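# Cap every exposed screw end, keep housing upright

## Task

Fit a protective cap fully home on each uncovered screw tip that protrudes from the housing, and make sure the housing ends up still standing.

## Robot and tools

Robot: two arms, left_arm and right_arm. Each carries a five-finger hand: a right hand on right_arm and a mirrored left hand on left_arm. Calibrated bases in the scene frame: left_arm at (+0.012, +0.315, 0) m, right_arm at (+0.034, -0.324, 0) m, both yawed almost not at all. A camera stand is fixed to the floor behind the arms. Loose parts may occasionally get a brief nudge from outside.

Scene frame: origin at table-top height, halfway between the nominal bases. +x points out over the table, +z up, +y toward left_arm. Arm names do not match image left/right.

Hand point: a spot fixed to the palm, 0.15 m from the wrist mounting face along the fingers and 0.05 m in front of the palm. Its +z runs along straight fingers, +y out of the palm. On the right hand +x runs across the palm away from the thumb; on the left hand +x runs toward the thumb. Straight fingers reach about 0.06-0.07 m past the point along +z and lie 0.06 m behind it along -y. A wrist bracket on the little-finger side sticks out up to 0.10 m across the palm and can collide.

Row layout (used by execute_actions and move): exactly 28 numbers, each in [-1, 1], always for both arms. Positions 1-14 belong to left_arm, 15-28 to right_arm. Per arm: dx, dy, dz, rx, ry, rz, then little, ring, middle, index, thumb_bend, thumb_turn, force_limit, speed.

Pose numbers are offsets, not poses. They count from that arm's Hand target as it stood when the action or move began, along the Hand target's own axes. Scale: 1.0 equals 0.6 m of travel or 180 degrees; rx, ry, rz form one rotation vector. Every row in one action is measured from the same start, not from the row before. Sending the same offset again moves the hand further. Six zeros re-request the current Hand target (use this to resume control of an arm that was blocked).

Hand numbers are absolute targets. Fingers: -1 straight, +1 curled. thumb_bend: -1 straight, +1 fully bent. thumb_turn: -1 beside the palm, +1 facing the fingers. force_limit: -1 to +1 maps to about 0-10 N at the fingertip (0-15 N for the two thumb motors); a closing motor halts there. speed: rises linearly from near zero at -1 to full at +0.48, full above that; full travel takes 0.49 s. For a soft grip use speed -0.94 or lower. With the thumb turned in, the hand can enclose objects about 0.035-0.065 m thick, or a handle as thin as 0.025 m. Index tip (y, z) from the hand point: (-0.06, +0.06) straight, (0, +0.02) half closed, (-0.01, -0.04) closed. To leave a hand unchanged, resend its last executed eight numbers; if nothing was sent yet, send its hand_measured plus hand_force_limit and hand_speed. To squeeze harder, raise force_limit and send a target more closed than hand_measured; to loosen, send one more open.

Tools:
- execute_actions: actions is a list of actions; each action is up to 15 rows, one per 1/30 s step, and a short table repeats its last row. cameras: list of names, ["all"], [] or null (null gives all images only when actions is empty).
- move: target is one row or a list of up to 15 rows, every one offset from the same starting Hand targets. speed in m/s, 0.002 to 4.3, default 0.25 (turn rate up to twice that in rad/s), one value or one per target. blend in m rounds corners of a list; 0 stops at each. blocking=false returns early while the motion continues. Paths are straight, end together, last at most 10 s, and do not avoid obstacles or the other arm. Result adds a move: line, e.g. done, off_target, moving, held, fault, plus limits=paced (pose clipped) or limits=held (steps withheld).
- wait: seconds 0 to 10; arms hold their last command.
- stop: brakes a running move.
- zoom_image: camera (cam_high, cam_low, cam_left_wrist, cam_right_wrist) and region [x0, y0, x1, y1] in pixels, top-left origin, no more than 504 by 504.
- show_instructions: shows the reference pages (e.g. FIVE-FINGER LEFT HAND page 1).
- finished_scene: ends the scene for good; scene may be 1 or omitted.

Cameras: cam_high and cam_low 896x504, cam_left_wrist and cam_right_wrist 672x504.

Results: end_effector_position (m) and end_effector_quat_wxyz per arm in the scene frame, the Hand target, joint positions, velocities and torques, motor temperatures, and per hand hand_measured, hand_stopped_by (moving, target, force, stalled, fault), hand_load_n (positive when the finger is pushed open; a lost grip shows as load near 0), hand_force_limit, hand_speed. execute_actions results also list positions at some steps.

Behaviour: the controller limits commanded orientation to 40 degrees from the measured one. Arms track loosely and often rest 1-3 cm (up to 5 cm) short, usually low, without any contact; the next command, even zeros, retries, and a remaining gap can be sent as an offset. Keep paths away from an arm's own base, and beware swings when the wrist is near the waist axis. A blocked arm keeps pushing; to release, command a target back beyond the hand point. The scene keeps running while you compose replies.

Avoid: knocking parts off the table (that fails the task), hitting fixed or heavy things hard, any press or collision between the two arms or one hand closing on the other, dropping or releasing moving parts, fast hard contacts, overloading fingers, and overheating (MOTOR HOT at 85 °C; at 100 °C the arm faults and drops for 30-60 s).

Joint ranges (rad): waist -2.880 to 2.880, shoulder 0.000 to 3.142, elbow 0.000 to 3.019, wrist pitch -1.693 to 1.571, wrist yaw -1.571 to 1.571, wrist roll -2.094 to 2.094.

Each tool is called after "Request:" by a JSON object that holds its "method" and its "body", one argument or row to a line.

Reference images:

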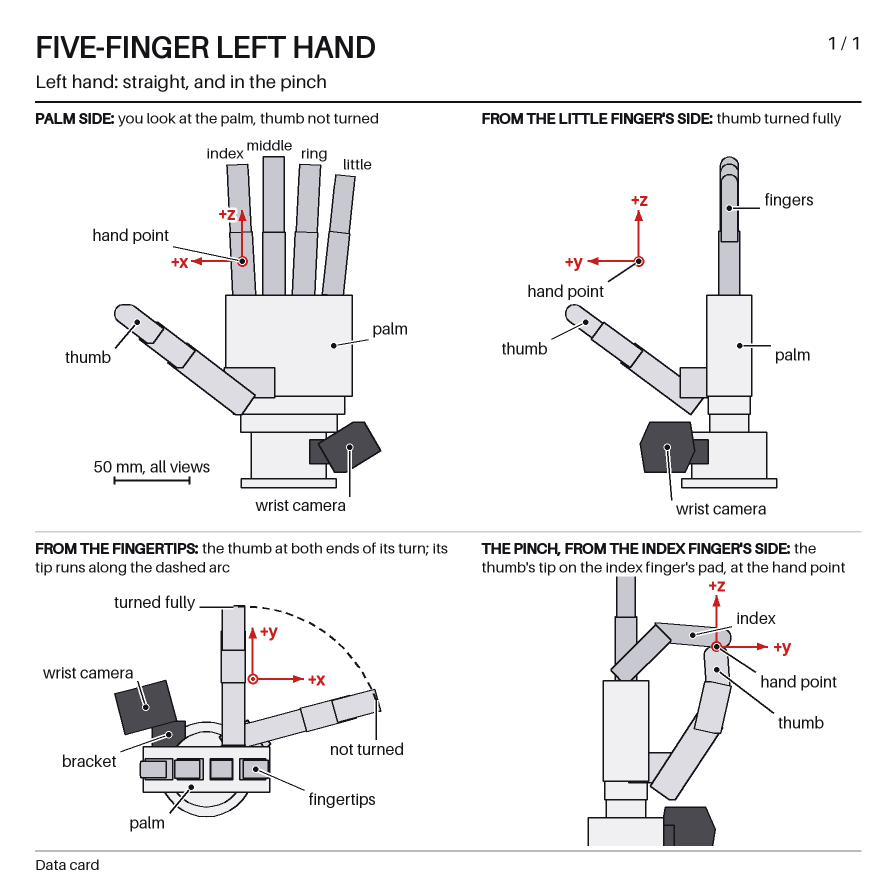

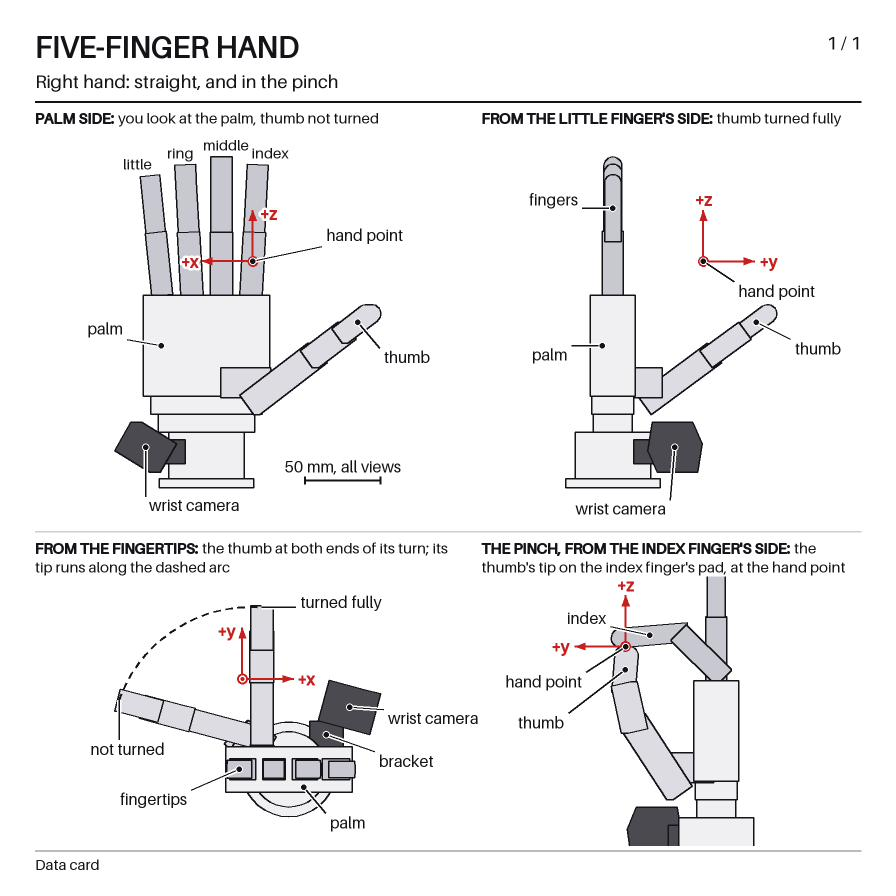

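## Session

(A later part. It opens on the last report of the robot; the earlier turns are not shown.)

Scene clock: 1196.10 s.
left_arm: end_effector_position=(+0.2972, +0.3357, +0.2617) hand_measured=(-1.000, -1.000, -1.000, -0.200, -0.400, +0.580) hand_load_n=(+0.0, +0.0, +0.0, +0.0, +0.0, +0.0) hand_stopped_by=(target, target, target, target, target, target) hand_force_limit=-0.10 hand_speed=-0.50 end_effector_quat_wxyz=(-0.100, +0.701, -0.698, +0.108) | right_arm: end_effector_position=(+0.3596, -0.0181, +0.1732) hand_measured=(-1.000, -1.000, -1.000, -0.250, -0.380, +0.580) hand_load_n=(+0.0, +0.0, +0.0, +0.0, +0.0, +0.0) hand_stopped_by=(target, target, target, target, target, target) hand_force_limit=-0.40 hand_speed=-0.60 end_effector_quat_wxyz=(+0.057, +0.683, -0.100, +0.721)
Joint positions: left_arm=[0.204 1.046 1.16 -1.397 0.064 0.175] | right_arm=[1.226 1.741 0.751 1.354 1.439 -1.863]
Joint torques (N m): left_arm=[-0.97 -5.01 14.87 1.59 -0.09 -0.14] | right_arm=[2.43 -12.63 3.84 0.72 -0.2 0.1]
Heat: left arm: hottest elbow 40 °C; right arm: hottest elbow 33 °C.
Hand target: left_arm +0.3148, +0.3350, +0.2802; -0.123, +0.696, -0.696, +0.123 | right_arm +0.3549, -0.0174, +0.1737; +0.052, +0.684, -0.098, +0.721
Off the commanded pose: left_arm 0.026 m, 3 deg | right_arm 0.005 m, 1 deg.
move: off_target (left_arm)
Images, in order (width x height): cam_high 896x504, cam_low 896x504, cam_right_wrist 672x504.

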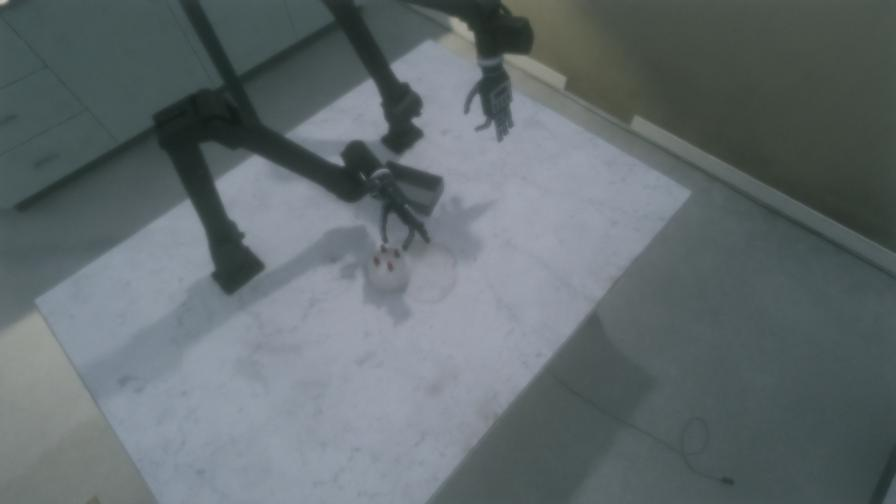

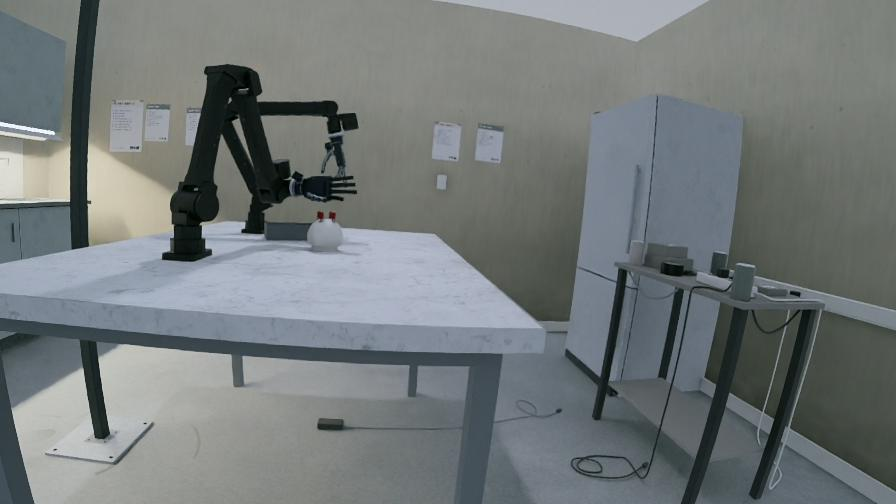

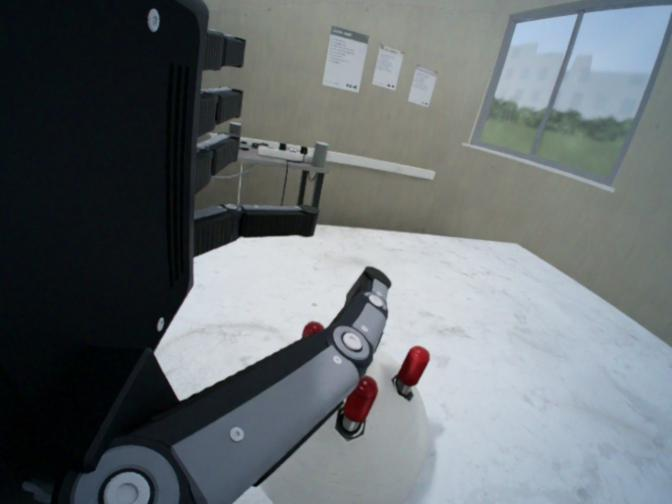

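Request:
{"method": "move", "body": {
  "target": [0,0,0,0,0,0,-1,-1,-1,-0.2,-0.4,0.58,-0.1,-0.5, 0.19,-0.02,0.03,0,0,0,-1,-1,-1,-0.25,-0.38,0.58,-0.4,-0.6],
  "speed": 0.15,
  "cameras": ["cam_right_wrist", "cam_left_wrist"]
}}

Request:
{"method": "zoom_image", "body": {
  "camera": "cam_right_wrist",
  "region": [250, 380, 430, 504]
}}

Scene clock: 1200.33 s.
left_arm: end_effector_position=(+0.2972, +0.3357, +0.2617) hand_measured=(-1.000, -1.000, -1.000, -0.200, -0.400, +0.580) hand_load_n=(+0.0, +0.0, +0.0, +0.0, +0.0, +0.0) hand_stopped_by=(target, target, target, target, target, target) hand_force_limit=-0.10 hand_speed=-0.50 end_effector_quat_wxyz=(-0.100, +0.701, -0.698, +0.108) | right_arm: end_effector_position=(+0.3607, -0.0202, +0.2733) hand_measured=(-1.000, -1.000, -1.000, -0.250, -0.380, +0.580) hand_load_n=(+0.0, +0.0, +0.0, +0.0, +0.0, +0.0) hand_stopped_by=(target, target, target, target, target, target) hand_force_limit=-0.40 hand_speed=-0.60 end_effector_quat_wxyz=(+0.067, +0.687, -0.075, +0.719)
Joint positions: left_arm=[0.204 1.046 1.16 -1.397 0.064 0.175] | right_arm=[1.223 1.486 0.813 0.963 1.416 -1.842]
Joint torques (N m): left_arm=[-1.2 -5.19 14.87 1.55 -0.09 -0.14] | right_arm=[0.56 -11.16 9.07 0.76 -0.28 0.17]
Heat: left arm: hottest elbow 41 °C; right arm: hottest elbow 33 °C.
Hand target: left_arm +0.3148, +0.3350, +0.2802; -0.123, +0.696, -0.696, +0.123 | right_arm +0.3684, -0.0162, +0.2889; +0.052, +0.684, -0.098, +0.721
Off the commanded pose: left_arm 0.026 m, 3 deg | right_arm 0.018 m, 3 deg.
move: off_target (left_arm, right_arm)
Images, in order (width x height): cam_left_wrist 672x504, cam_right_wrist 672x504.

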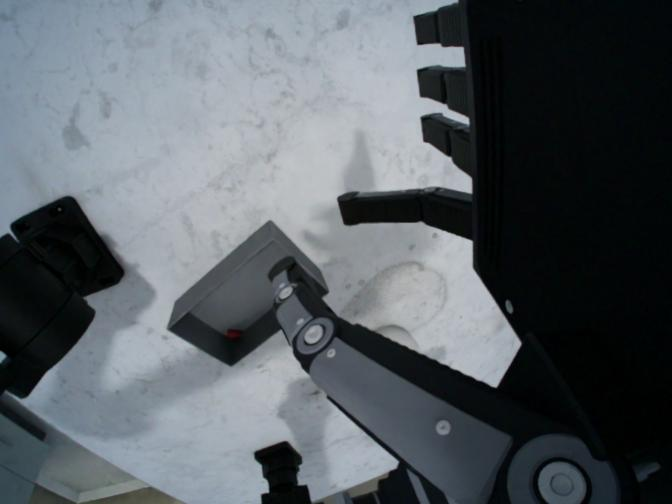

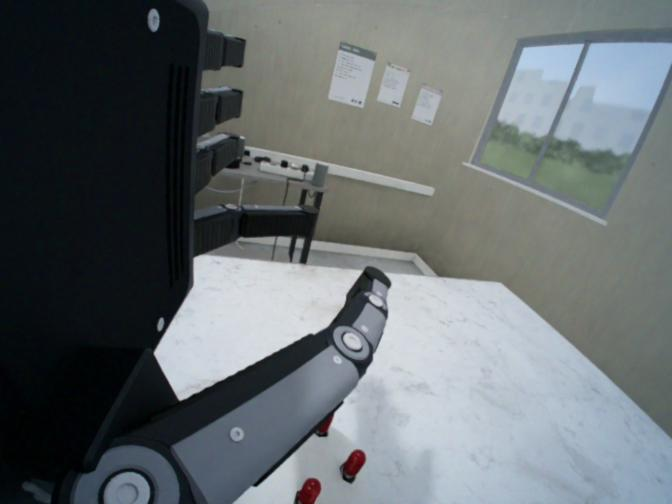

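Scaled by 2.800 from the camera's 672x504 image, which has a finer 960x720 frame.

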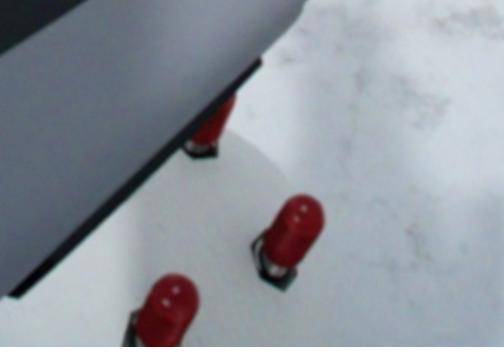

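Request:
{"method": "move", "body": {
  "target": [0,0,0,0,0,0,-1,-1,-1,-0.2,-0.4,0.58,-0.1,-0.5, 0,-0.0743,-0.05,0,0,0,-1,-1,-1,-0.25,-0.38,0.58,-0.4,-0.6],
  "speed": 0.15,
  "cameras": ["cam_right_wrist", "cam_low"]
}}

Scene clock: 1202.77 s.
left_arm: end_effector_position=(+0.2972, +0.3357, +0.2617) hand_measured=(-1.000, -1.000, -1.000, -0.200, -0.400, +0.580) hand_load_n=(+0.0, +0.0, +0.0, +0.0, +0.0, +0.0) hand_stopped_by=(target, target, target, target, target, target) hand_force_limit=-0.10 hand_speed=-0.50 end_effector_quat_wxyz=(-0.100, +0.701, -0.698, +0.108) | right_arm: end_effector_position=(+0.3477, +0.0202, +0.2828) hand_measured=(-1.000, -1.000, -1.000, -0.250, -0.380, +0.580) hand_load_n=(+0.5, +0.0, +0.0, +0.0, +0.0, +0.0) hand_stopped_by=(target, target, target, target, target, target) hand_force_limit=-0.40 hand_speed=-0.60 end_effector_quat_wxyz=(+0.060, +0.689, -0.091, +0.716)
Joint positions: left_arm=[0.204 1.046 1.16 -1.397 0.064 0.175] | right_arm=[1.278 1.565 0.927 1.026 1.484 -1.909]
Joint torques (N m): left_arm=[-1.26 -5.36 14.8 1.55 -0.08 -0.11] | right_arm=[2.2 -10.46 9.28 1.37 -0.24 -0.12]
Heat: left arm: hottest elbow 41 °C; right arm: hottest elbow 33 °C.
Hand target: left_arm +0.3148, +0.3350, +0.2802; -0.123, +0.696, -0.696, +0.123 | right_arm +0.3485, +0.0336, +0.2907; +0.052, +0.684, -0.098, +0.721
Off the commanded pose: left_arm 0.026 m, 3 deg | right_arm 0.016 m, 1 deg.
move: off_target (left_arm, right_arm)
Images, in order (width x height): cam_low 896x504, cam_right_wrist 672x504.

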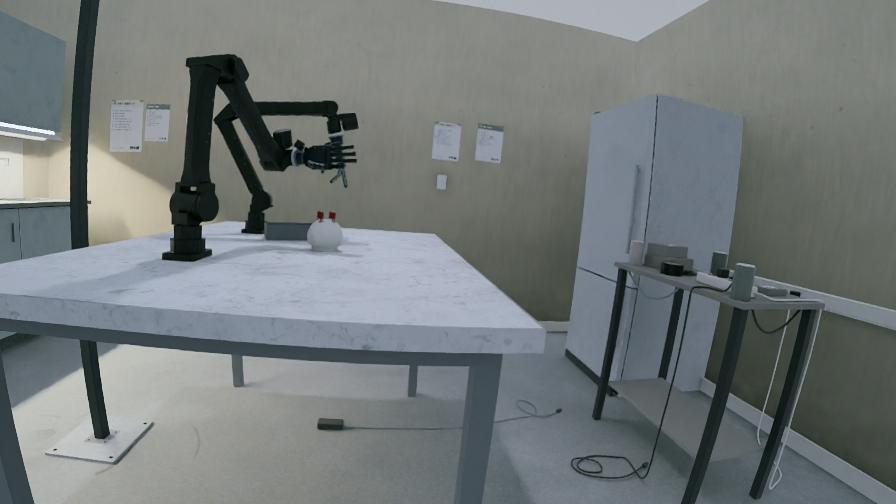

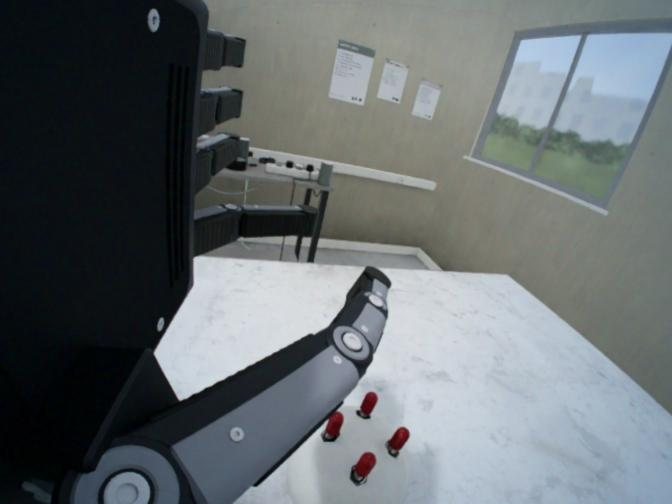

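Request:
{"method": "zoom_image", "body": {
  "camera": "cam_right_wrist",
  "region": [310, 380, 430, 500]
}}

Request:
{"method": "zoom_image", "body": {
  "camera": "cam_right_wrist",
  "region": [315, 385, 365, 455]
}}

Request:
{"method": "zoom_image", "body": {
  "camera": "cam_right_wrist",
  "region": [350, 420, 420, 495]
}}

Scaled by 4.200 from the camera's 672x504 image, which has a finer 960x720 frame.

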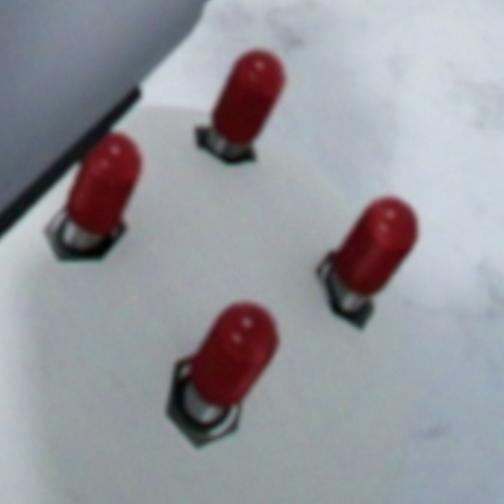

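Scaled by 7.200 from the camera's 672x504 image, which has a finer 960x720 frame.

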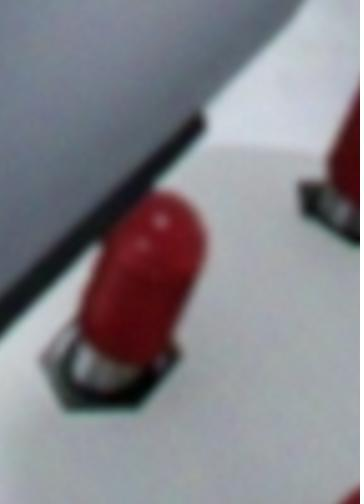

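Scaled by 6.720 from the camera's 672x504 image, which has a finer 960x720 frame.

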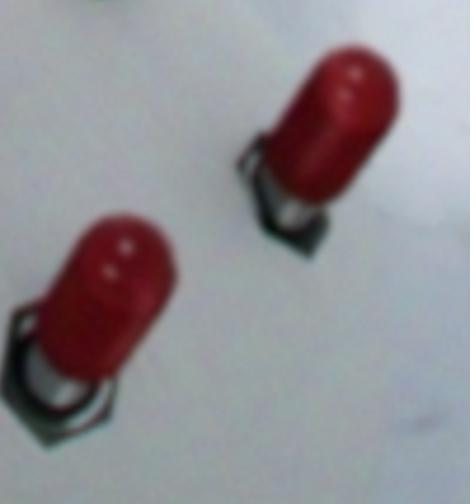

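Request:
{"method": "move", "body": {
  "target": [0,0,0,0,0,0,-1,-1,-1,-0.2,-0.4,0.58,-0.1,-0.5, 0.0663,0.1193,-0.1753,0,0,0,-1,-1,-1,-0.25,-0.38,0.58,-0.4,-0.6],
  "speed": 0.2,
  "cameras": ["cam_high", "cam_low"]
}}

Request:
{"method": "zoom_image", "body": {
  "camera": "cam_low",
  "region": [296, 200, 352, 256]
}}

Request:
{"method": "zoom_image", "body": {
  "camera": "cam_high",
  "region": [360, 230, 420, 290]
}}

Scene clock: 1206.87 s.
left_arm: end_effector_position=(+0.2972, +0.3357, +0.2617) hand_measured=(-1.000, -1.000, -1.000, -0.200, -0.400, +0.580) hand_load_n=(+0.0, +0.0, +0.0, +0.0, +0.0, +0.0) hand_stopped_by=(target, target, target, target, target, target) hand_force_limit=-0.10 hand_speed=-0.50 end_effector_quat_wxyz=(-0.100, +0.701, -0.698, +0.108) | right_arm: end_effector_position=(+0.2339, -0.0151, +0.3207) hand_measured=(-1.000, -1.000, -1.000, -0.250, -0.380, +0.580) hand_load_n=(+0.0, +0.0, +0.0, +0.0, +0.0, +0.5) hand_stopped_by=(target, target, target, target, target, target) hand_force_limit=-0.40 hand_speed=-0.60 end_effector_quat_wxyz=(-0.020, +0.707, -0.036, +0.706)
Joint positions: left_arm=[0.204 1.046 1.16 -1.397 0.064 0.175] | right_arm=[1.556 1.271 0.746 1.027 1.576 -1.994]
Joint torques (N m): left_arm=[-1.14 -4.95 14.86 1.58 -0.07 -0.14] | right_arm=[2.61 -8.23 6.15 0.5 -0.28 -0.06]
Heat: left arm: hottest elbow 41 °C; right arm: hottest elbow 33 °C.
Hand target: left_arm +0.3148, +0.3350, +0.2802; -0.123, +0.696, -0.696, +0.123 | right_arm +0.2285, -0.0162, +0.3207; +0.052, +0.684, -0.097, +0.721
Off the commanded pose: left_arm 0.026 m, 3 deg | right_arm 0.005 m, 11 deg.
joint sent to its limit (right arm) — joint 5 (wrist yaw), upper limit. The joint targets are off in orientation, not in position.
move: off_target (left_arm, right_arm)
Images, in order (width x height): cam_high 896x504, cam_low 896x504.

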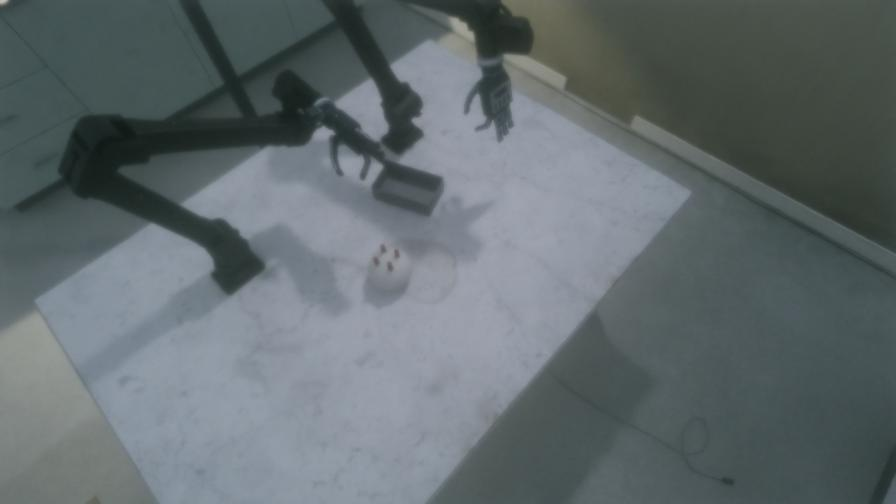

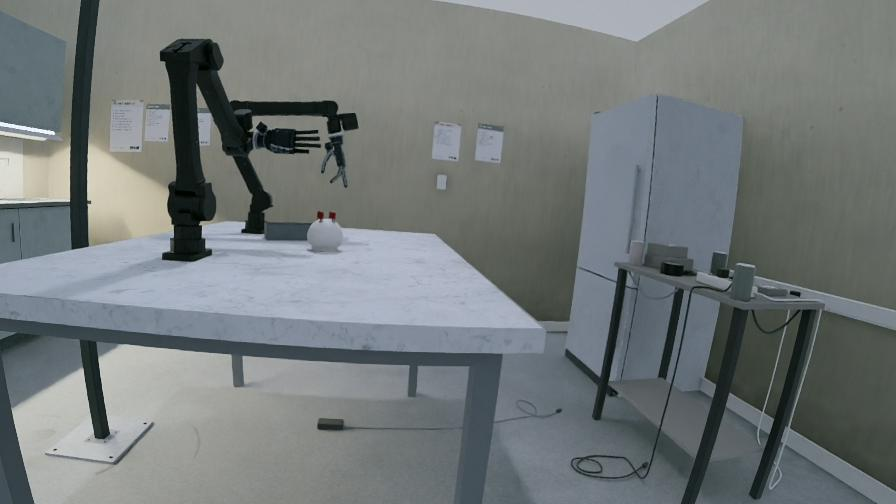

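Scaled by 9.000 from the camera's 896x504 image, which has a finer 1280x720 frame.

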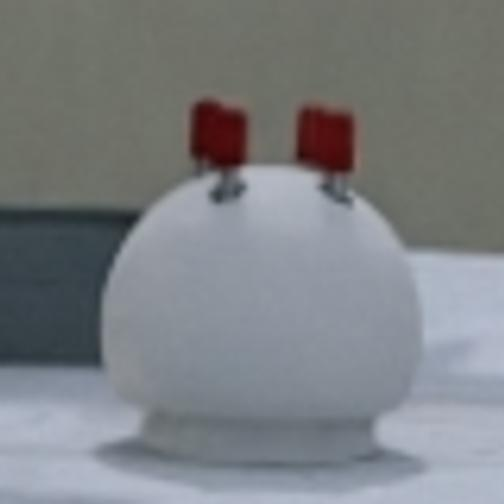

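Scaled by 8.400 from the camera's 896x504 image, which has a finer 1280x720 frame.

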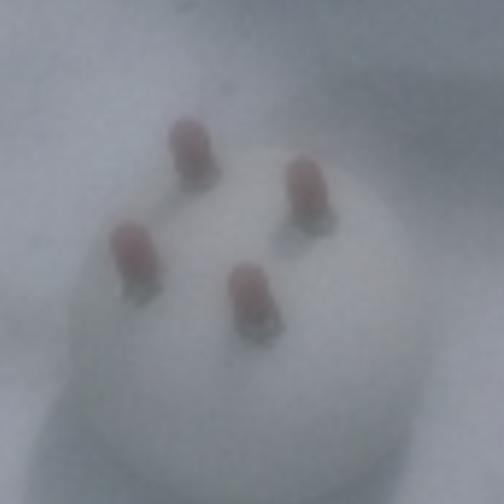

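Request:
{"method": "finished_scene", "body": {

}}

The scene is finished: the task was done.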